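# Move cart with paper case through door into yellow bay

## Task

Get the utility cart from this room, past the self-closing door, into the yellow bay in the next room, so that each of its four wheels sits entirely within the taped outline and touches no tape. The copy paper case has to rest in the cart's top tray with no part of it overhanging the tray's edges. The door must already be closed again when you declare the job complete. Either robot or both may be used, but any robot that has toppled or is left leaning counts as a failure.

## Robot and tools

ROBOTS. There are two identical Hello Robot Stretch 4 units, r1 and r2. Each has an omni-wheel base, a lift carriage riding a mast, an arm that telescopes forward, a wrist with yaw, pitch and roll, and a two-finger gripper. A robot stands about 1.6 m tall, and the edge of its base lies no more than 0.23 m from the base origin. A loose object may occasionally get a brief shove from outside.

FRAMES. The base frame sits on the floor beneath the base centre: x ahead, y to the left, z upward, in metres. hand_pose (a point between the open fingertips) is given in this frame and may be somewhat wrong. base_odometry uses the odometry frame, which is the base frame where the scene began; its heading is in rad, left positive, -3.142 to 3.142, and it counts wheel rotation, so slip shows up as travel. Each robot reports only in its own frames; to learn where one robot is relative to the other, rely on images, lidar_m and wrist_depth_mm.

move. Arguments: r1, r2, cameras, blocking. blocking must always be false; the call comes back within about half a second while motion continues. A robot left out receives nothing new. Inside r1 or r2 you may give base, joints or both, plus optional speeds, pace and contact_limits; alternatively give end_of_arm alone with the value "enable_torque" to re-power a limp wrist or gripper motor.
- base holds a single relative offset from where the base last reported itself (or from its current spot if a move was still running), in its own base frame. translate_m: metres, forward positive, -2 to 2. strafe_m: metres, leftward positive, -2 to 2. rotate_rad: radians, counter-clockwise seen from above positive, -3.2 to 3.2. translate_m and strafe_m may be combined into one straight diagonal run; rotate_rad must go alone.
- joints holds absolute targets by name: lift_m 0 to 1.2 m (±0.004); arm_m 0 to 0.55 m (±0.004); wrist_yaw_rad -1.134 to 4.276 (0 ahead, left positive, 3.14 tucked back, past 3.4 the arm may obstruct); wrist_pitch_rad -1.117 to 4.259 (0 level, 1.57 pointing down); wrist_roll_rad -1.117 to 4.259 (0 fingers level, positive clockwise viewed from behind); gripper_m -0.038 to 0.141 m fingertip gap (negative squeezes the fingers together). Wrist tolerances are ±0.02. Joint targets outside range are clipped and reported; other out-of-range values get the call refused; unknown keys make it invalid.
- pace: "slow", "default", "fast", "max". Base: 0.1/0.3/0.4/0.6 m/s and 1/2/3/4 rad/s; lift 0.15/0.3/0.4/0.5 m/s; arm 0.1/0.4/0.6/0.7 m/s; wrist 1.82 rad/s always. With lift_m above 0.2 the base is slowed, down to 0.3 m/s and 1 rad/s at full height.
- speeds: per-joint top speed (wrist joints, lift_m, arm_m; not gripper_m), capped at the max pace.
- contact_limits: 0 (gentlest) to 1 for arm_m, lift_m, translate_m, strafe_m, rotate_rad; default 0.5; put each next to its own command. A base limit stays in force until a later action names base. arm_m needs roughly 15 to 40 N before halting even at 0; for a soft press use 0 and aim 1 to 3 mm beyond contact. When lifting a load keep lift_m's limit at least 0.3 for 2 kg, 0.15 for 1 kg.
A new move overrides only the targets it names; everything else keeps going. One action lasts at most 15 s; a move is cut at 14 s (time_out). cameras: list of camera names, or ["all"]/omitted for all, [] for none.

wait: seconds from 0 to 10; returns state and images, early once a commanded robot settles. wait(0) shows an "earlier move" line. stop: no arguments; brakes every running motion and re-holds slack wheels. zoom_image: camera plus region [x0, y0, x1, y1] in pixels from the top-left, at most 504 by 504, on a camera in the newest images. finished_scene: scene number; the first call only requests a check, a second call in a later reply really ends the scene, which must then stay solved unattended.

RESULTS. "move" line: each moved robot with "done" or its worst status. "as last shown": robot not named, state repeated. "pictures" gives the image order. Statuses: done, moving, off_target (resting short, maybe still pushing), contact_stop (held back, now slack), time_out (target dropped), limit_stop_at_own_body, limit_stop_at_tilt (lean above 6 degrees; lift, arm, wheels slack), torque_fault (motor limp until enable_torque). on_its_own lists uncommanded behaviour; "held at" is a target. lidar_m: 12 distances in metres, 30 degree sectors, first straight ahead, then counter-clockwise (4th left, 7th behind, 10th right); "-" means nothing seen or closer than 0.25 m. wrist_depth_mm: 7x7 grid of depths, 100 to 2000 mm. turned_by_wheels vs turned_by_imu differing by over about 0.1 rad in one move means slip or a hit. base_tilt in degrees (forward, right), ±3 bias. motor_effort in percent with peak in brackets; servo_current in mA; a gripper squeeze shows as a current rise.

An uncommanded stop or a refused call cancels the rest of that reply's move, wait and finished_scene calls. The simulation keeps running while you think, so keep replies short.

CAUTIONS. Robots must never press into each other; once bases touch, any further drive is a hard press. Wheel travel can differ by 3 cm per metre between robots, so a shared load can tip one. With over 1 kg held and arm_m above 0.2, turn, drive and stop gently. Avoid the gripper over the base at low lift, upward tilt combined with roll, and yaw plus pitch below about -1.1. Never let the cart, paper case or a robot fall, and avoid slams and hard shoves.

Each tool is called after "Emit:" by a JSON object that holds its "method" and its "body".

## Session

Emit:
{"method": "move", "body": {"blocking": false}}

Scene clock: 0.00 s.
r1.base_odometry: x=+0.000 y=+0.000 heading=+0.000
r1.turned_by_wheels: +0.000
r1.turned_by_imu: +0.000
r1.base_tilt: forward=-1.6 right=+1.3
r1.lidar_m: 1.92 2.25 3.81 1.93 0.97 0.84 0.83 0.93 0.77 0.76 0.93 1.59
r1.base_status: not commanded
r1.joint_positions: lift_m=+0.127 arm_m=+0.000 wrist_yaw_rad=+3.089 wrist_pitch_rad=+0.002 wrist_roll_rad=+0.000 gripper_m=+0.056
r1.joint_status: not commanded
r1.measured_speeds: translate_m=+0.000 strafe_m=+0.000 rotate_rad=+0.000 lift_m=+0.000 arm_m=+0.000 wrist_yaw_rad=+0.000 wrist_pitch_rad=+0.000 wrist_roll_rad=+0.000
r1.motor_effort: lift_m=+20 arm_m=-4 wheel_0=+0 wheel_1=+2 wheel_2=+1
r1.servo_current: wrist_yaw_rad=46 wrist_pitch_rad=39 wrist_roll_rad=52 gripper_m=33
r1.hand_pose: x=-0.1125 y=+0.1024 z=+0.3046 quat_wxyz=(+0.026, -0.001, +0.000, +1.000) (m; r1's base frame)
r1.wrist_depth_mm: 137 138 - - - - - / 113 139 - - - - - / 117 140 229 - - - - / 137 160 - - - - - / - - - - - - - / - - 190 - 189 - - / 842 759 750 166 741 127 768
r2.base_odometry: x=+0.000 y=+0.000 heading=+0.000
r2.turned_by_wheels: +0.000
r2.turned_by_imu: +0.000
r2.base_tilt: forward=-0.7 right=+0.0
r2.lidar_m: 2.02 1.45 1.40 1.49 2.01 2.22 2.34 3.17 1.60 3.62 2.59 2.46
r2.base_status: not commanded
r2.joint_positions: lift_m=+0.295 arm_m=+0.000 wrist_yaw_rad=+3.133 wrist_pitch_rad=+0.001 wrist_roll_rad=+0.000 gripper_m=+0.056
r2.joint_status: not commanded
r2.measured_speeds: translate_m=+0.000 strafe_m=+0.000 rotate_rad=+0.000 lift_m=+0.000 arm_m=+0.000 wrist_yaw_rad=+0.000 wrist_pitch_rad=+0.000 wrist_roll_rad=+0.000
r2.motor_effort: lift_m=+18 arm_m=-4 wheel_0=+1 wheel_1=+0 wheel_2=+0
r2.servo_current: wrist_yaw_rad=39 wrist_pitch_rad=33 wrist_roll_rad=46 gripper_m=46
r2.hand_pose: x=-0.1167 y=+0.0898 z=+0.4727 quat_wxyz=(+0.004, -0.001, +0.000, +1.000) (m; r2's base frame)
r2.wrist_depth_mm: - 140 - - - - - / - 125 148 - - - - / - 129 191 - - - - / 144 143 267 - - - - / 228 - - - - - - / 225 1576 196 1576 189 1618 1464 / 237 991 1160 - - 1025 1060
pictures: r1_head_camera, r1_head_left_camera, r1_head_right_camera, r1_wrist_camera, r2_head_camera, r2_head_left_camera, r2_head_right_camera, r2_wrist_camera
Images, in order (width x height): r1_head_camera 420x560, r1_head_left_camera 420x672, r1_head_right_camera 420x672, r1_wrist_camera 616x392, r2_head_camera 420x560, r2_head_left_camera 420x672, r2_head_right_camera 420x672, r2_wrist_camera 616x392.

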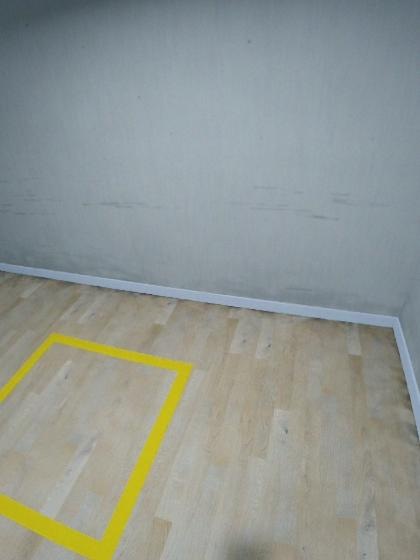

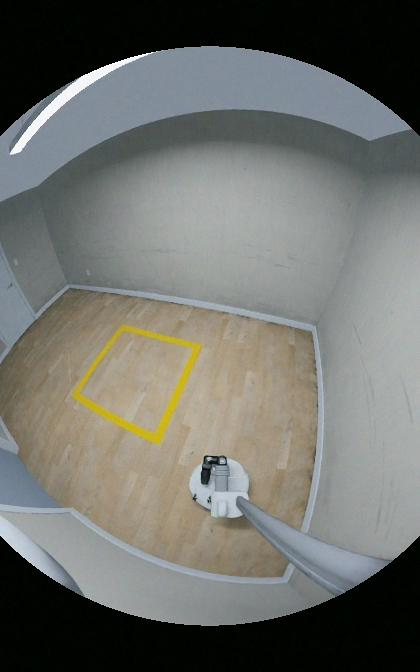

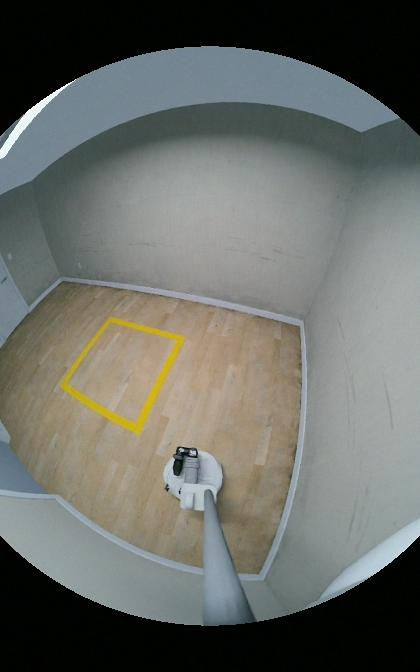

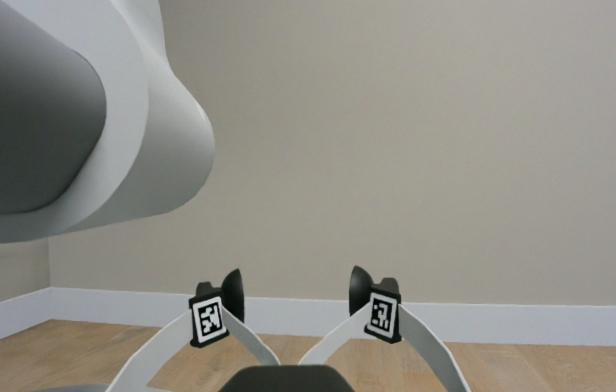

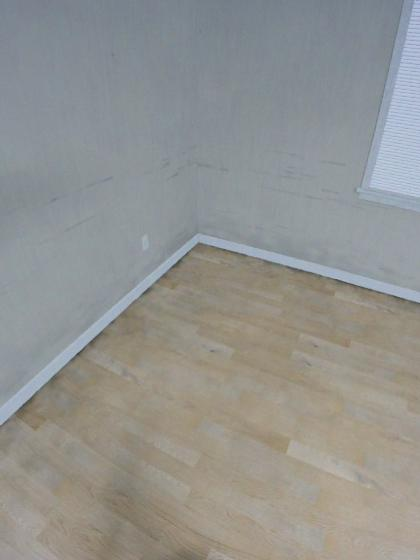

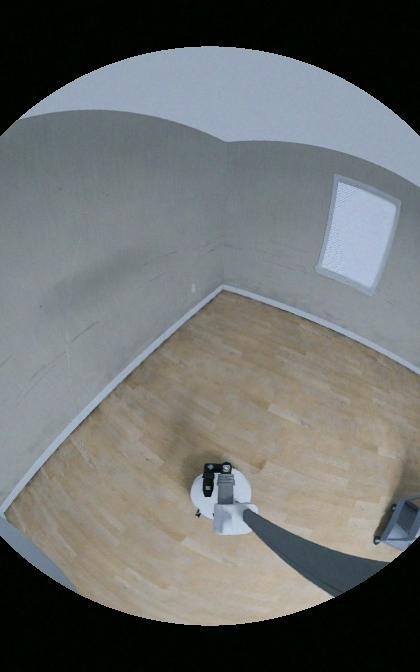

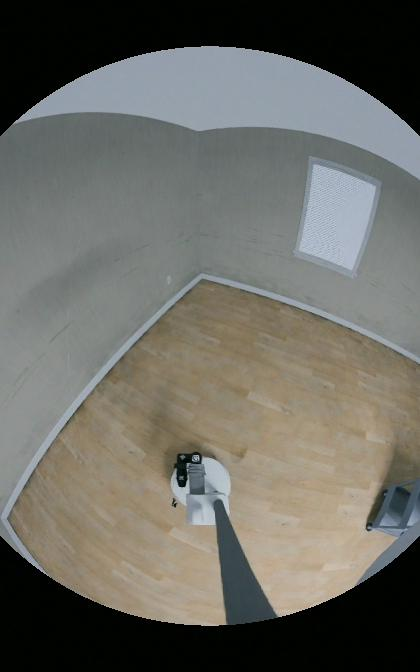

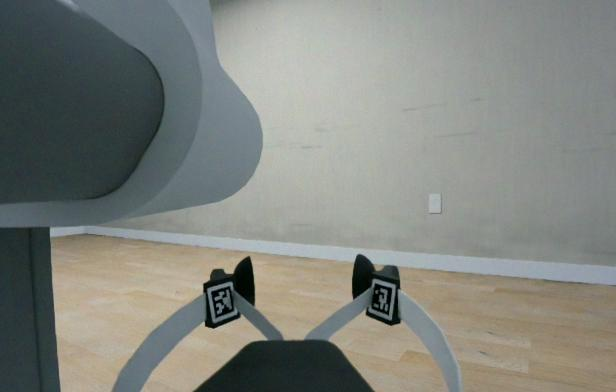

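Emit:
{"method": "move", "body": {"blocking": false, "r1": {"base": {"rotate_rad": 1.5}}, "r2": {"base": {"rotate_rad": -1.6}}, "cameras": []}}

Emit:
{"method": "wait", "body": {"seconds": 2, "cameras": ["r1_head_camera", "r1_head_left_camera", "r1_head_right_camera", "r2_head_camera", "r2_head_left_camera", "r2_head_right_camera"]}}

Scene clock: 4.27 s.
move: r1 moving; r2 moving
r1.base_odometry: x=+0.000 y=+0.000 heading=+0.252
r1.turned_by_wheels: +0.252
r1.turned_by_imu: +0.252
r1.base_tilt: forward=-1.6 right=+1.2
r1.lidar_m: 1.98 2.71 3.66 1.25 0.89 0.80 0.87 0.80 0.77 0.82 1.11 1.92
r1.base_status: rotate_rad moving
r1.joint_positions: lift_m=+0.127 arm_m=+0.000 wrist_yaw_rad=+3.089 wrist_pitch_rad=+0.002 wrist_roll_rad=+0.000 gripper_m=+0.056
r1.joint_status: not commanded
r1.measured_speeds: translate_m=-0.001 strafe_m=-0.001 rotate_rad=+0.980 lift_m=+0.000 arm_m=+0.000 wrist_yaw_rad=+0.000 wrist_pitch_rad=+0.000 wrist_roll_rad=+0.000
r1.motor_effort: lift_m=+20(20) arm_m=-4(4) wheel_0=-7(9) wheel_1=-7(8) wheel_2=-7(7)
r1.servo_current: wrist_yaw_rad=65(65) wrist_pitch_rad=46(52) wrist_roll_rad=52(65) gripper_m=39(46)
r1.hand_pose: x=-0.1125 y=+0.1024 z=+0.3046 quat_wxyz=(+0.026, -0.001, +0.000, +1.000) (m; r1's base frame)
r1.wrist_depth_mm: 136 138 - - - - - / 113 139 - - - - - / 118 140 229 - - - - / 137 161 - - - - - / - - - - - - - / - 1060 190 - 189 - - / 778 759 750 167 750 128 732
r2.base_odometry: x=+0.000 y=+0.000 heading=-0.252
r2.turned_by_wheels: -0.252
r2.turned_by_imu: -0.244
r2.base_tilt: forward=-0.6 right=+0.1
r2.lidar_m: 2.52 1.62 1.40 1.40 1.67 2.23 2.24 2.64 1.59 1.63 2.93 2.49
r2.base_status: rotate_rad moving
r2.joint_positions: lift_m=+0.295 arm_m=+0.000 wrist_yaw_rad=+3.133 wrist_pitch_rad=+0.001 wrist_roll_rad=+0.000 gripper_m=+0.056
r2.joint_status: not commanded
r2.measured_speeds: translate_m=+0.000 strafe_m=+0.000 rotate_rad=-0.974 lift_m=+0.000 arm_m=+0.000 wrist_yaw_rad=+0.000 wrist_pitch_rad=+0.000 wrist_roll_rad=+0.000
r2.motor_effort: lift_m=+18(18) arm_m=-4(4) wheel_0=+8(12) wheel_1=+10(10) wheel_2=+11(11)
r2.servo_current: wrist_yaw_rad=39(46) wrist_pitch_rad=39(46) wrist_roll_rad=39(52) gripper_m=52(52)
r2.hand_pose: x=-0.1167 y=+0.0898 z=+0.4727 quat_wxyz=(+0.004, -0.001, +0.000, +1.000) (m; r2's base frame)
r2.wrist_depth_mm: - 141 - - - - - / - 126 148 - - - - / - 129 191 - - - - / 144 143 267 - - - - / 228 - - - - - - / 226 1576 196 1576 189 1661 1464 / 237 1008 1138 - - 1060 1078
pictures: none
No camera images: "cameras" was empty.

Scene clock: 5.77 s.
earlier move: r1 done; r2 moving
r1.base_odometry: x=+0.000 y=+0.000 heading=+1.500
r1.turned_by_wheels: +1.248
r1.turned_by_imu: +1.255
r1.base_tilt: forward=-1.6 right=+1.3
r1.lidar_m: 2.22 1.05 0.85 0.82 0.93 0.77 0.77 0.86 1.41 1.94 2.14 3.42
r1.base_status: done
r1.joint_positions: lift_m=+0.127 arm_m=+0.000 wrist_yaw_rad=+3.089 wrist_pitch_rad=+0.002 wrist_roll_rad=+0.000 gripper_m=+0.056
r1.joint_status: not commanded
r1.measured_speeds: translate_m=+0.000 strafe_m=+0.000 rotate_rad=+0.000 lift_m=+0.000 arm_m=+0.000 wrist_yaw_rad=+0.000 wrist_pitch_rad=+0.000 wrist_roll_rad=+0.000
r1.motor_effort: lift_m=+20(20) arm_m=-4(4) wheel_0=-1(10) wheel_1=-1(9) wheel_2=+1(8)
r1.servo_current: wrist_yaw_rad=72(72) wrist_pitch_rad=33(52) wrist_roll_rad=59(65) gripper_m=39(52)
r1.hand_pose: x=-0.1125 y=+0.1024 z=+0.3046 quat_wxyz=(+0.026, -0.001, +0.000, +1.000) (m; r1's base frame)
r1.wrist_depth_mm: 136 139 - - - - - / 113 139 - - - - - / 118 140 229 - - - - / 137 161 - - - - - / - - - - - - - / - - 189 - 189 - - / 854 750 750 156 741 128 768
r2.base_odometry: x=+0.000 y=+0.000 heading=-1.599
r2.turned_by_wheels: -1.347
r2.turned_by_imu: -1.311
r2.base_tilt: forward=-0.7 right=+0.1
r2.lidar_m: 3.64 2.60 2.49 2.07 1.49 1.41 1.47 1.97 2.23 2.31 3.12 1.62
r2.base_status: rotate_rad moving
r2.joint_positions: lift_m=+0.295 arm_m=+0.000 wrist_yaw_rad=+3.133 wrist_pitch_rad=+0.001 wrist_roll_rad=+0.000 gripper_m=+0.056
r2.joint_status: not commanded
r2.measured_speeds: translate_m=+0.000 strafe_m=+0.000 rotate_rad=+0.000 lift_m=+0.000 arm_m=+0.000 wrist_yaw_rad=+0.000 wrist_pitch_rad=+0.000 wrist_roll_rad=+0.000
r2.motor_effort: lift_m=+18(18) arm_m=-4(4) wheel_0=+2(12) wheel_1=+3(12) wheel_2=+5(11)
r2.servo_current: wrist_yaw_rad=52(52) wrist_pitch_rad=39(46) wrist_roll_rad=59(59) gripper_m=46(52)
r2.hand_pose: x=-0.1167 y=+0.0898 z=+0.4727 quat_wxyz=(+0.004, -0.001, +0.000, +1.000) (m; r2's base frame)
r2.wrist_depth_mm: - 141 - - - - - / - 126 142 - - - - / - 129 183 - - - - / 144 144 224 - - - - / 229 - - - - - - / 227 1576 196 1308 190 - - / 226 991 1138 - - 1042 1060
wait: 1.50 of 2 s (r1 has come to rest)
pictures: r1_head_camera, r1_head_left_camera, r1_head_right_camera, r2_head_camera, r2_head_left_camera, r2_head_right_camera
Images, in order (width x height): r1_head_camera 420x560, r1_head_left_camera 420x672, r1_head_right_camera 420x672, r2_head_camera 420x560, r2_head_left_camera 420x672, r2_head_right_camera 420x672.

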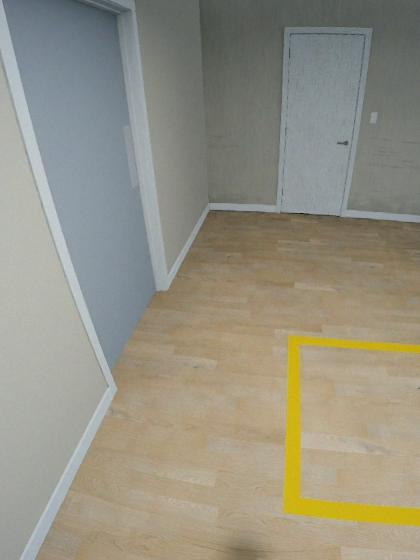

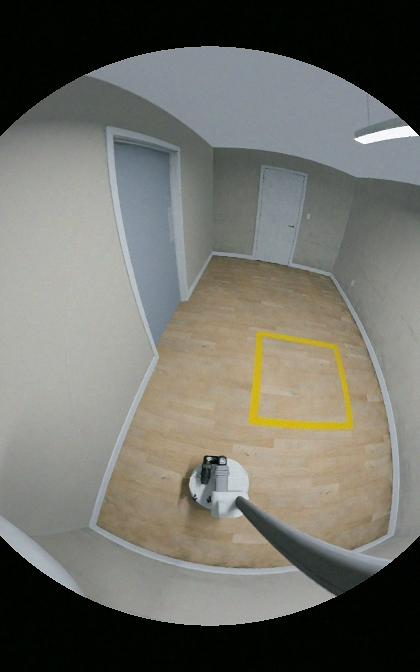

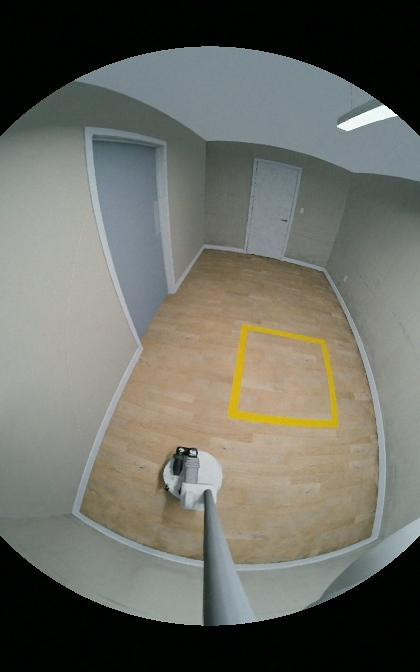

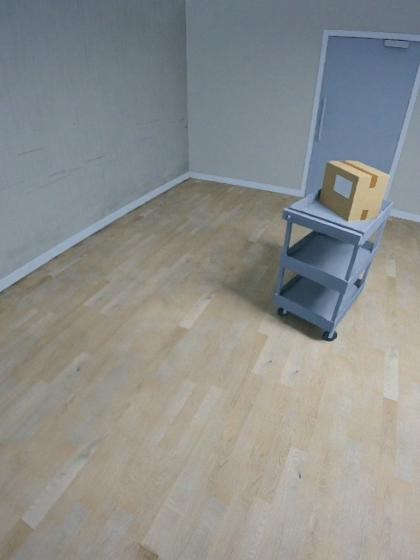

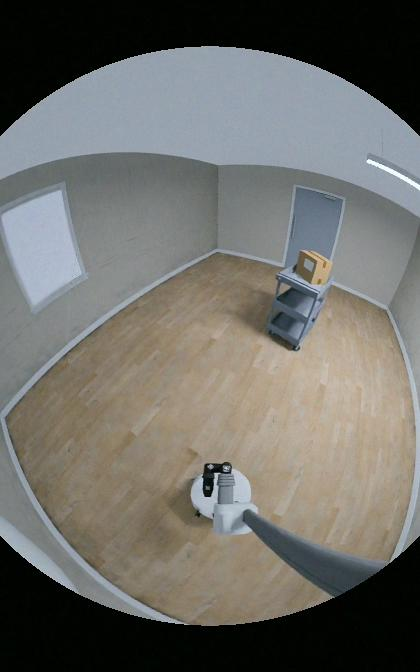

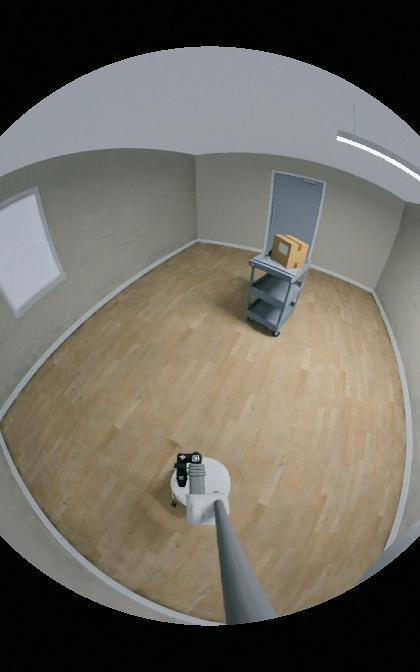

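Emit:
{"method": "zoom_image", "body": {"camera": "r2_head_camera", "region": [250, 20, 420, 360]}}

Emit:
{"method": "zoom_image", "body": {"camera": "r1_head_camera", "region": [0, 0, 220, 440]}}

Emit:
{"method": "zoom_image", "body": {"camera": "r2_head_right_camera", "region": [220, 140, 400, 360]}}

Scaled by 1.482 from the camera's 420x560 image, which has a finer 1200x1600 frame.

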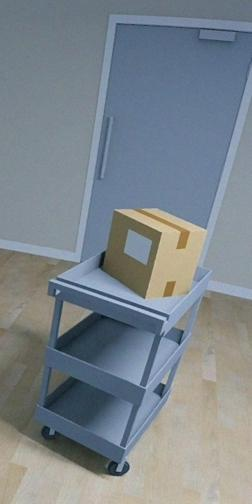

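Scaled by 1.145 from the camera's 420x560 image, which has a finer 600x800 frame.

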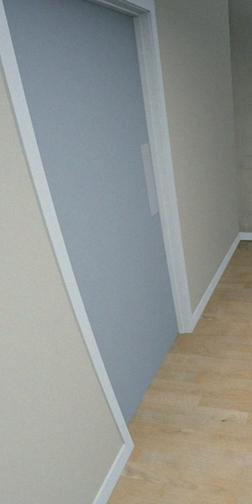

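Scaled by 2.291 from the camera's 420x672 image, which has a finer 600x960 frame.

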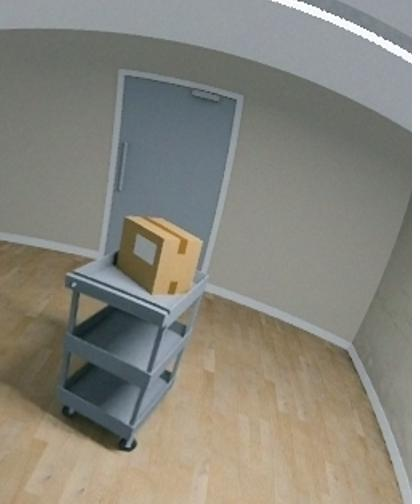

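Emit:
{"method": "move", "body": {"blocking": false, "r2": {"base": {"rotate_rad": -0.45}}, "cameras": []}}

Emit:
{"method": "wait", "body": {"seconds": 1.5, "cameras": ["r2_head_camera", "r2_head_left_camera", "r2_head_right_camera"]}}

Scene clock: 117.40 s.
earlier move: r2 done
move: r2 moving
r1.base_odometry: x=+0.000 y=+0.000 heading=+1.500
r1.turned_by_wheels: +0.000
r1.turned_by_imu: +0.000
r1.base_tilt: forward=-1.6 right=+1.2
r1.lidar_m: 2.23 1.05 0.85 0.84 0.94 0.77 0.76 0.88 1.44 1.95 2.13 3.36
r1.base_status: not commanded
r1.joint_positions: lift_m=+0.127 arm_m=+0.000 wrist_yaw_rad=+3.089 wrist_pitch_rad=+0.002 wrist_roll_rad=+0.000 gripper_m=+0.056
r1.joint_status: not commanded
r1.measured_speeds: translate_m=+0.000 strafe_m=+0.000 rotate_rad=+0.000 lift_m=+0.000 arm_m=+0.000 wrist_yaw_rad=+0.000 wrist_pitch_rad=+0.000 wrist_roll_rad=+0.000
r1.motor_effort: lift_m=+20(20) arm_m=-4(4) wheel_0=-1(1) wheel_1=+0(1) wheel_2=+1(1)
r1.servo_current: wrist_yaw_rad=39(59) wrist_pitch_rad=39(52) wrist_roll_rad=59(65) gripper_m=39(46)
r1.hand_pose: x=-0.1125 y=+0.1024 z=+0.3046 quat_wxyz=(+0.026, -0.001, +0.000, +1.000) (m; r1's base frame)
r1.wrist_depth_mm: 136 138 - - - - - / 113 139 - - - - - / 117 140 229 - - - - / 137 161 - - - - - / - - - - - - - / - - 190 - 189 - - / 842 759 741 156 750 127 768
r2.base_odometry: x=+0.000 y=+0.000 heading=-1.850
r2.turned_by_wheels: -0.251
r2.turned_by_imu: -0.244
r2.base_tilt: forward=-0.6 right=+0.1
r2.lidar_m: 1.61 2.95 2.50 2.49 1.68 1.41 1.40 1.65 2.23 2.24 2.60 1.63
r2.base_status: rotate_rad moving
r2.joint_positions: lift_m=+0.295 arm_m=+0.000 wrist_yaw_rad=+3.133 wrist_pitch_rad=+0.001 wrist_roll_rad=+0.000 gripper_m=+0.056
r2.joint_status: not commanded
r2.measured_speeds: translate_m=+0.001 strafe_m=+0.000 rotate_rad=-0.931 lift_m=+0.000 arm_m=+0.000 wrist_yaw_rad=+0.000 wrist_pitch_rad=+0.000 wrist_roll_rad=+0.000
r2.motor_effort: lift_m=+18(18) arm_m=-4(4) wheel_0=+8(13) wheel_1=+7(10) wheel_2=+8(12)
r2.servo_current: wrist_yaw_rad=46(59) wrist_pitch_rad=46(46) wrist_roll_rad=46(59) gripper_m=46(52)
r2.hand_pose: x=-0.1167 y=+0.0898 z=+0.4727 quat_wxyz=(+0.004, -0.001, +0.000, +1.000) (m; r2's base frame)
r2.wrist_depth_mm: - 141 - - - - - / - 126 141 - - - - / - 129 184 - - - - / 144 143 214 - - - - / 229 - - - - - - / 226 1618 195 1336 190 - - / 225 991 1160 - - 1025 1060
pictures: none
No camera images: "cameras" was empty.

Scene clock: 118.13 s.
earlier move: r2 done
r1.base_odometry: x=+0.000 y=+0.000 heading=+1.500
r1.turned_by_wheels: +0.000
r1.turned_by_imu: +0.000
r1.base_tilt: forward=-1.6 right=+1.3
r1.lidar_m: 2.25 1.05 0.85 0.83 0.95 0.78 0.77 0.86 1.41 1.94 2.13 3.37
r1.base_status: not commanded
r1.joint_positions: lift_m=+0.127 arm_m=+0.000 wrist_yaw_rad=+3.089 wrist_pitch_rad=+0.002 wrist_roll_rad=+0.000 gripper_m=+0.056
r1.joint_status: not commanded
r1.measured_speeds: translate_m=+0.000 strafe_m=+0.000 rotate_rad=+0.000 lift_m=+0.000 arm_m=+0.000 wrist_yaw_rad=+0.000 wrist_pitch_rad=+0.000 wrist_roll_rad=+0.000
r1.motor_effort: lift_m=+20(20) arm_m=-4(4) wheel_0=-1(1) wheel_1=+0(1) wheel_2=+1(1)
r1.servo_current: wrist_yaw_rad=46(65) wrist_pitch_rad=39(52) wrist_roll_rad=46(65) gripper_m=39(46)
r1.hand_pose: x=-0.1125 y=+0.1024 z=+0.3046 quat_wxyz=(+0.026, -0.001, +0.000, +1.000) (m; r1's base frame)
r1.wrist_depth_mm: 136 138 - - - - - / 114 139 - - - - - / 118 140 229 - - - - / 137 162 - - - - - / - - - - - - - / - - 190 - 189 - - / 854 750 759 155 750 127 768
r2.base_odometry: x=+0.000 y=+0.000 heading=-2.048
r2.turned_by_wheels: -0.198
r2.turned_by_imu: -0.193
r2.base_tilt: forward=-0.7 right=+0.0
r2.lidar_m: 1.61 3.39 2.55 2.48 1.91 1.46 1.41 1.49 2.15 2.22 2.37 3.40
r2.base_status: done
r2.joint_positions: lift_m=+0.295 arm_m=+0.000 wrist_yaw_rad=+3.133 wrist_pitch_rad=+0.001 wrist_roll_rad=+0.000 gripper_m=+0.056
r2.joint_status: not commanded
r2.measured_speeds: translate_m=+0.000 strafe_m=+0.000 rotate_rad=+0.000 lift_m=+0.000 arm_m=+0.000 wrist_yaw_rad=+0.000 wrist_pitch_rad=+0.000 wrist_roll_rad=+0.000
r2.motor_effort: lift_m=+18(18) arm_m=-4(4) wheel_0=+5(13) wheel_1=+3(10) wheel_2=+5(12)
r2.servo_current: wrist_yaw_rad=33(59) wrist_pitch_rad=46(46) wrist_roll_rad=46(59) gripper_m=46(52)
r2.hand_pose: x=-0.1167 y=+0.0898 z=+0.4727 quat_wxyz=(+0.004, -0.001, +0.000, +1.000) (m; r2's base frame)
r2.wrist_depth_mm: - 141 - - - - - / - 127 141 - - - - / - 130 184 - - - - / 144 143 214 - - - - / 220 - - - - - - / 227 1464 193 169 189 - 1308 / 226 1008 1160 - - 1042 1060
wait: 0.73 of 1.5 s (r2 has come to rest)
pictures: r2_head_camera, r2_head_left_camera, r2_head_right_camera
Images, in order (width x height): r2_head_camera 420x560, r2_head_left_camera 420x672, r2_head_right_camera 420x672.

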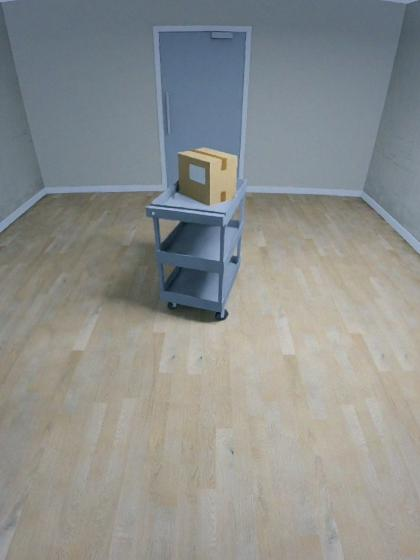

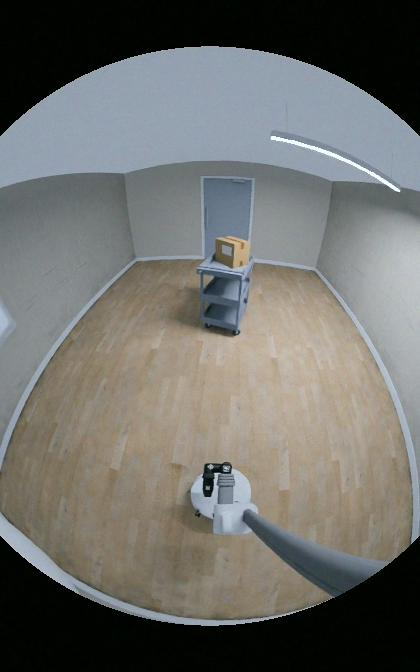

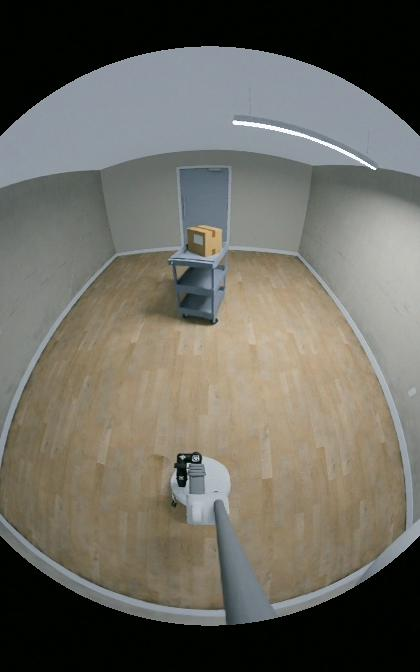

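Emit:
{"method": "zoom_image", "body": {"camera": "r2_head_camera", "region": [0, 0, 210, 280]}}

Emit:
{"method": "zoom_image", "body": {"camera": "r2_head_camera", "region": [210, 0, 420, 280]}}

Emit:
{"method": "zoom_image", "body": {"camera": "r2_head_camera", "region": [130, 10, 270, 330]}}

Scaled by 1.800 from the camera's 420x560 image, which has a finer 1200x1600 frame.

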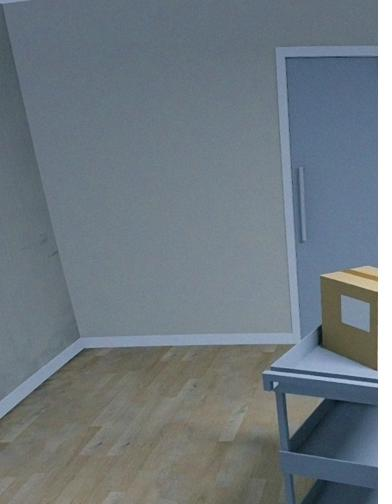

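Scaled by 1.800 from the camera's 420x560 image, which has a finer 1200x1600 frame.

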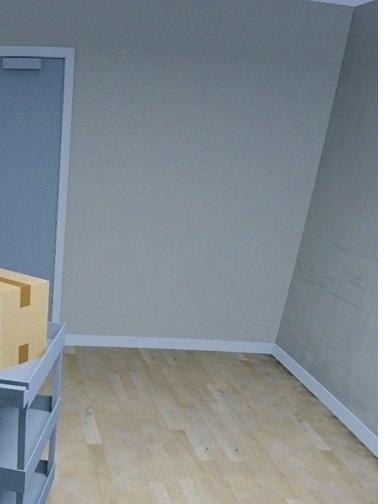

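Scaled by 1.575 from the camera's 420x560 image, which has a finer 1200x1600 frame.

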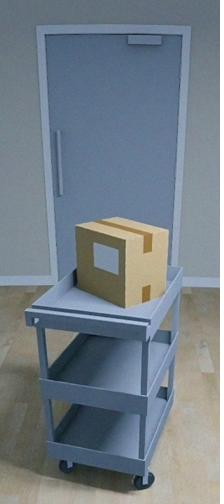

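Emit:
{"method": "move", "body": {"blocking": false, "r1": {"base": {"rotate_rad": 1.344}}, "r2": {"base": {"translate_m": 0.75}}, "cameras": []}}

Emit:
{"method": "wait", "body": {"seconds": 3, "cameras": ["r1_head_camera", "r1_head_right_camera"]}}

Emit:
{"method": "wait", "body": {"seconds": 2.5, "cameras": ["r2_head_camera", "r2_head_left_camera", "r2_head_right_camera"]}}

Scene clock: 273.63 s.
move: r1 moving; r2 moving
r1.base_odometry: x=+0.000 y=+0.000 heading=+1.752
r1.turned_by_wheels: +0.252
r1.turned_by_imu: +0.253
r1.base_tilt: forward=-1.6 right=+1.3
r1.lidar_m: 1.35 0.92 0.83 0.85 0.86 0.76 0.80 1.04 1.95 1.99 2.52 3.91
r1.base_status: rotate_rad moving
r1.joint_positions: lift_m=+0.127 arm_m=+0.000 wrist_yaw_rad=+3.089 wrist_pitch_rad=+0.002 wrist_roll_rad=+0.000 gripper_m=+0.056
r1.joint_status: not commanded
r1.measured_speeds: translate_m=-0.001 strafe_m=-0.001 rotate_rad=+0.981 lift_m=+0.000 arm_m=+0.000 wrist_yaw_rad=+0.000 wrist_pitch_rad=+0.000 wrist_roll_rad=+0.000
r1.motor_effort: lift_m=+20(20) arm_m=-4(4) wheel_0=-6(8) wheel_1=-6(9) wheel_2=-7(7)
r1.servo_current: wrist_yaw_rad=65(65) wrist_pitch_rad=39(46) wrist_roll_rad=52(72) gripper_m=39(46)
r1.hand_pose: x=-0.1125 y=+0.1024 z=+0.3046 quat_wxyz=(+0.026, -0.001, +0.000, +1.000) (m; r1's base frame)
r1.wrist_depth_mm: 136 138 - - - - - / 113 139 - - - - - / 118 139 229 - - - - / 137 162 - - - - - / - - - - - - - / 1098 - 190 - 190 - - / 842 750 759 156 741 - -
r2.base_odometry: x=-0.014 y=-0.028 heading=-2.048
r2.turned_by_wheels: +0.000
r2.turned_by_imu: +0.001
r2.base_tilt: forward=-0.6 right=+0.1
r2.lidar_m: 1.60 3.38 2.55 2.51 1.96 1.48 1.44 1.55 2.19 2.23 2.37 3.38
r2.base_status: translate_m moving
r2.joint_positions: lift_m=+0.295 arm_m=+0.000 wrist_yaw_rad=+3.133 wrist_pitch_rad=+0.001 wrist_roll_rad=+0.000 gripper_m=+0.056
r2.joint_status: not commanded
r2.measured_speeds: translate_m=+0.123 strafe_m=+0.000 rotate_rad=-0.001 lift_m=+0.000 arm_m=+0.000 wrist_yaw_rad=+0.000 wrist_pitch_rad=+0.000 wrist_roll_rad=+0.000
r2.motor_effort: lift_m=+18(18) arm_m=-4(4) wheel_0=+11(11) wheel_1=+8(9) wheel_2=-12(12)
r2.servo_current: wrist_yaw_rad=46(59) wrist_pitch_rad=39(39) wrist_roll_rad=59(59) gripper_m=46(52)
r2.hand_pose: x=-0.1167 y=+0.0898 z=+0.4727 quat_wxyz=(+0.004, -0.001, +0.000, +1.000) (m; r2's base frame)
r2.wrist_depth_mm: - 141 - - - - - / - 126 141 - - - - / - 129 183 - - - - / 144 143 214 - - - - / 220 - - - - - - / 220 1464 193 169 189 - 1336 / 224 1008 1138 - - 1042 1078
pictures: none
No camera images: "cameras" was empty.

Scene clock: 275.07 s.
earlier move: r1 done; r2 moving
r1.base_odometry: x=+0.000 y=+0.000 heading=+2.844
r1.turned_by_wheels: +1.092
r1.turned_by_imu: +1.098
r1.base_tilt: forward=-1.6 right=+1.3
r1.lidar_m: 0.83 0.87 0.83 0.77 0.79 1.04 1.91 1.99 2.61 3.94 1.29 0.91
r1.base_status: done
r1.joint_positions: lift_m=+0.127 arm_m=+0.000 wrist_yaw_rad=+3.089 wrist_pitch_rad=+0.002 wrist_roll_rad=+0.000 gripper_m=+0.056
r1.joint_status: not commanded
r1.measured_speeds: translate_m=+0.000 strafe_m=+0.000 rotate_rad=+0.000 lift_m=+0.000 arm_m=+0.000 wrist_yaw_rad=+0.000 wrist_pitch_rad=+0.000 wrist_roll_rad=+0.000
r1.motor_effort: lift_m=+20(20) arm_m=-4(4) wheel_0=-1(10) wheel_1=-2(10) wheel_2=-1(8)
r1.servo_current: wrist_yaw_rad=46(65) wrist_pitch_rad=46(46) wrist_roll_rad=52(72) gripper_m=33(46)
r1.hand_pose: x=-0.1125 y=+0.1024 z=+0.3046 quat_wxyz=(+0.026, -0.001, +0.000, +1.000) (m; r1's base frame)
r1.wrist_depth_mm: 136 139 - - - - - / 113 139 - - - - - / 117 139 273 - - - - / 137 161 - - - - - / 1708 1708 - - - - - / 1205 1205 195 1182 191 1098 - / 866 750 750 167 750 788 778
r2.base_odometry: x=-0.184 y=-0.356 heading=-2.048
r2.turned_by_wheels: +0.000
r2.turned_by_imu: +0.000
r2.base_tilt: forward=-0.7 right=+0.1
r2.lidar_m: 1.20 3.35 2.57 2.46 2.46 1.88 1.81 1.93 2.30 2.23 2.40 3.44
r2.base_status: translate_m moving
r2.joint_positions: lift_m=+0.295 arm_m=+0.000 wrist_yaw_rad=+3.133 wrist_pitch_rad=+0.001 wrist_roll_rad=+0.000 gripper_m=+0.056
r2.joint_status: not commanded
r2.measured_speeds: translate_m=+0.301 strafe_m=+0.000 rotate_rad=+0.004 lift_m=+0.000 arm_m=+0.000 wrist_yaw_rad=+0.000 wrist_pitch_rad=+0.000 wrist_roll_rad=+0.000
r2.motor_effort: lift_m=+18(18) arm_m=-4(4) wheel_0=+4(11) wheel_1=+6(9) wheel_2=-10(14)
r2.servo_current: wrist_yaw_rad=39(59) wrist_pitch_rad=39(46) wrist_roll_rad=39(59) gripper_m=46(52)
r2.hand_pose: x=-0.1167 y=+0.0898 z=+0.4727 quat_wxyz=(+0.004, -0.001, +0.000, +1.000) (m; r2's base frame)
r2.wrist_depth_mm: - 141 - - - - - / - 126 142 - - - - / - 129 182 - - - - / 144 144 213 - - - - / 229 - - - - - - / 226 1576 196 1430 189 1499 1499 / 237 991 1138 - - 1025 1060
wait: 1.43 of 3 s (r1 has come to rest)
pictures: r1_head_camera, r1_head_right_camera
Images, in order (width x height): r1_head_camera 420x560, r1_head_right_camera 420x672.

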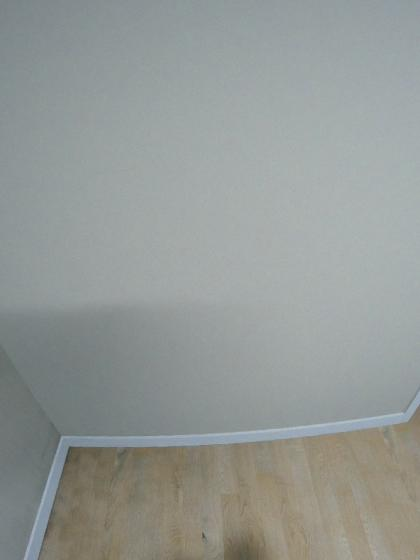

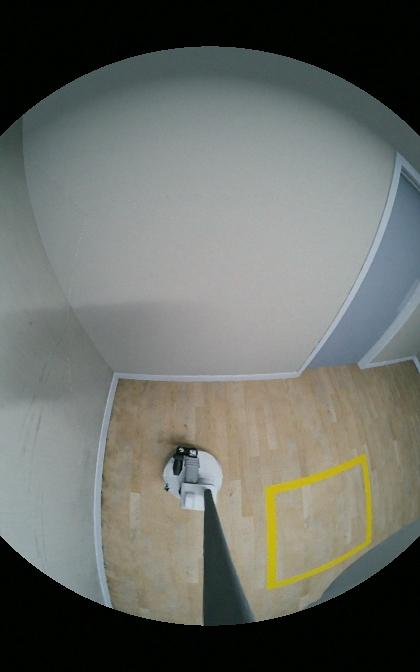

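Scene clock: 277.13 s.
earlier move: r2 done
r1.base_odometry: x=+0.000 y=+0.000 heading=+2.844
r1.turned_by_wheels: +0.000
r1.turned_by_imu: +0.000
r1.base_tilt: forward=-1.6 right=+1.3
r1.lidar_m: 0.84 0.86 0.84 0.75 0.79 1.04 1.92 2.00 2.60 3.92 1.30 0.90
r1.base_status: done
r1.joint_positions: lift_m=+0.127 arm_m=+0.000 wrist_yaw_rad=+3.089 wrist_pitch_rad=+0.002 wrist_roll_rad=+0.000 gripper_m=+0.056
r1.joint_status: not commanded
r1.measured_speeds: translate_m=+0.000 strafe_m=+0.000 rotate_rad=+0.000 lift_m=+0.000 arm_m=+0.000 wrist_yaw_rad=+0.000 wrist_pitch_rad=+0.000 wrist_roll_rad=+0.000
r1.motor_effort: lift_m=+20(20) arm_m=-4(4) wheel_0=-1(10) wheel_1=-2(10) wheel_2=-1(8)
r1.servo_current: wrist_yaw_rad=52(78) wrist_pitch_rad=46(52) wrist_roll_rad=39(72) gripper_m=39(52)
r1.hand_pose: x=-0.1125 y=+0.1024 z=+0.3046 quat_wxyz=(+0.026, -0.001, +0.000, +1.000) (m; r1's base frame)
r1.wrist_depth_mm: 136 138 - - - - - / 113 139 - - - - - / 118 139 273 - - - - / 137 161 - - - - - / 1618 1661 - - - - - / 1182 1205 195 1205 190 1098 - / 842 768 759 167 741 778 778
r2.base_odometry: x=-0.344 y=-0.666 heading=-2.048
r2.turned_by_wheels: +0.000
r2.turned_by_imu: +0.001
r2.base_tilt: forward=-0.7 right=+0.1
r2.lidar_m: 0.85 1.02 2.58 2.42 2.62 2.24 2.15 2.29 2.34 2.28 2.41 3.47
r2.base_status: done
r2.joint_positions: lift_m=+0.295 arm_m=+0.000 wrist_yaw_rad=+3.133 wrist_pitch_rad=+0.001 wrist_roll_rad=+0.000 gripper_m=+0.056
r2.joint_status: not commanded
r2.measured_speeds: translate_m=+0.000 strafe_m=+0.000 rotate_rad=+0.000 lift_m=+0.000 arm_m=+0.000 wrist_yaw_rad=+0.000 wrist_pitch_rad=+0.000 wrist_roll_rad=+0.000
r2.motor_effort: lift_m=+18(18) arm_m=-4(4) wheel_0=+2(11) wheel_1=+3(9) wheel_2=-4(14)
r2.servo_current: wrist_yaw_rad=46(59) wrist_pitch_rad=46(46) wrist_roll_rad=52(59) gripper_m=52(52)
r2.hand_pose: x=-0.1167 y=+0.0898 z=+0.4727 quat_wxyz=(+0.004, -0.001, +0.000, +1.000) (m; r2's base frame)
r2.wrist_depth_mm: - 141 - - - - - / - 126 150 - - - - / - 130 184 - - - - / 144 143 272 - - - - / 229 - - - - - - / 227 1576 196 1576 190 1618 1464 / 225 1008 1160 - - 1060 1078
wait: 2.07 of 2.5 s (r2 has come to rest)
pictures: r2_head_camera, r2_head_left_camera, r2_head_right_camera
Images, in order (width x height): r2_head_camera 420x560, r2_head_left_camera 420x672, r2_head_right_camera 420x672.

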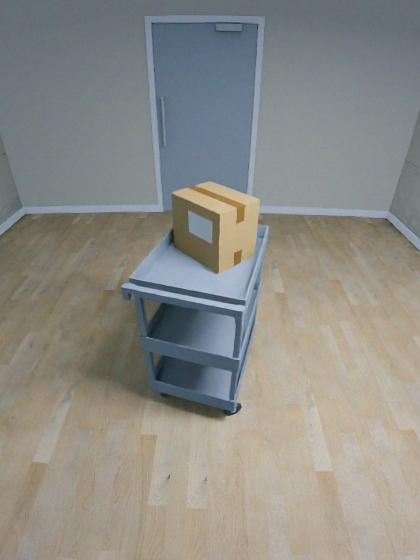

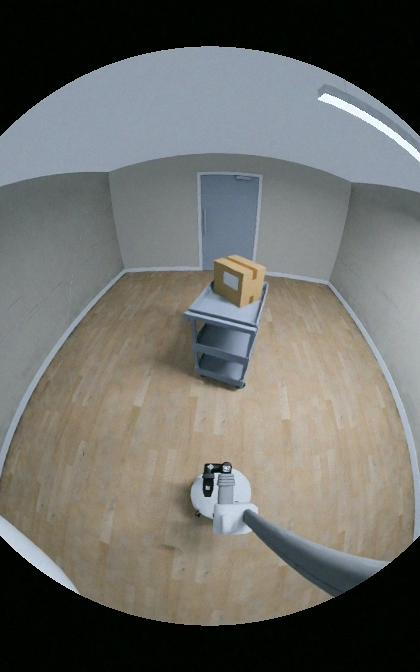

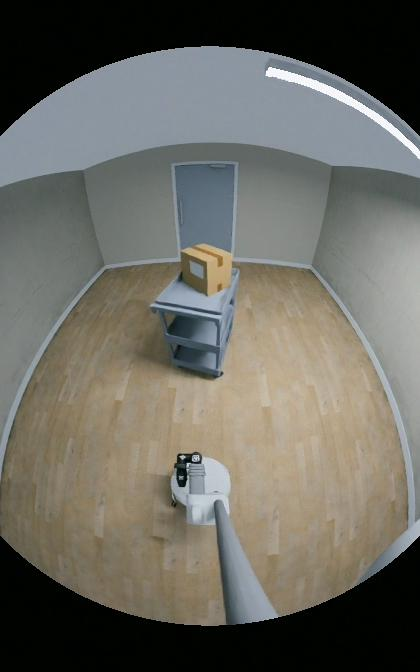

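Emit:
{"method": "zoom_image", "body": {"camera": "r2_head_camera", "region": [100, 160, 290, 420]}}

Emit:
{"method": "zoom_image", "body": {"camera": "r2_head_camera", "region": [0, 120, 210, 300]}}

Emit:
{"method": "zoom_image", "body": {"camera": "r2_head_camera", "region": [210, 120, 420, 300]}}

Scaled by 1.938 from the camera's 420x560 image, which has a finer 1200x1600 frame.

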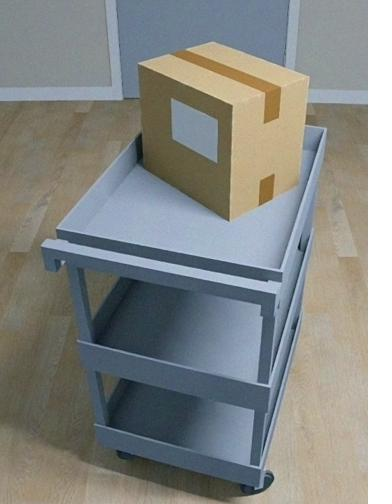

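Scaled by 2.400 from the camera's 420x560 image, which has a finer 1200x1600 frame.

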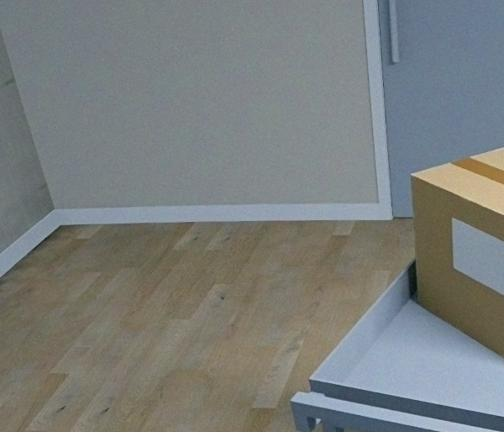

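Scaled by 2.400 from the camera's 420x560 image, which has a finer 1200x1600 frame.

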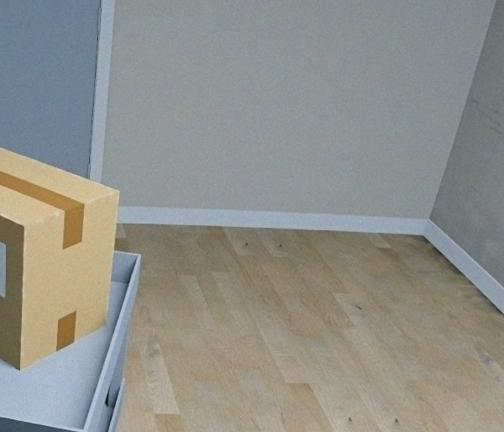

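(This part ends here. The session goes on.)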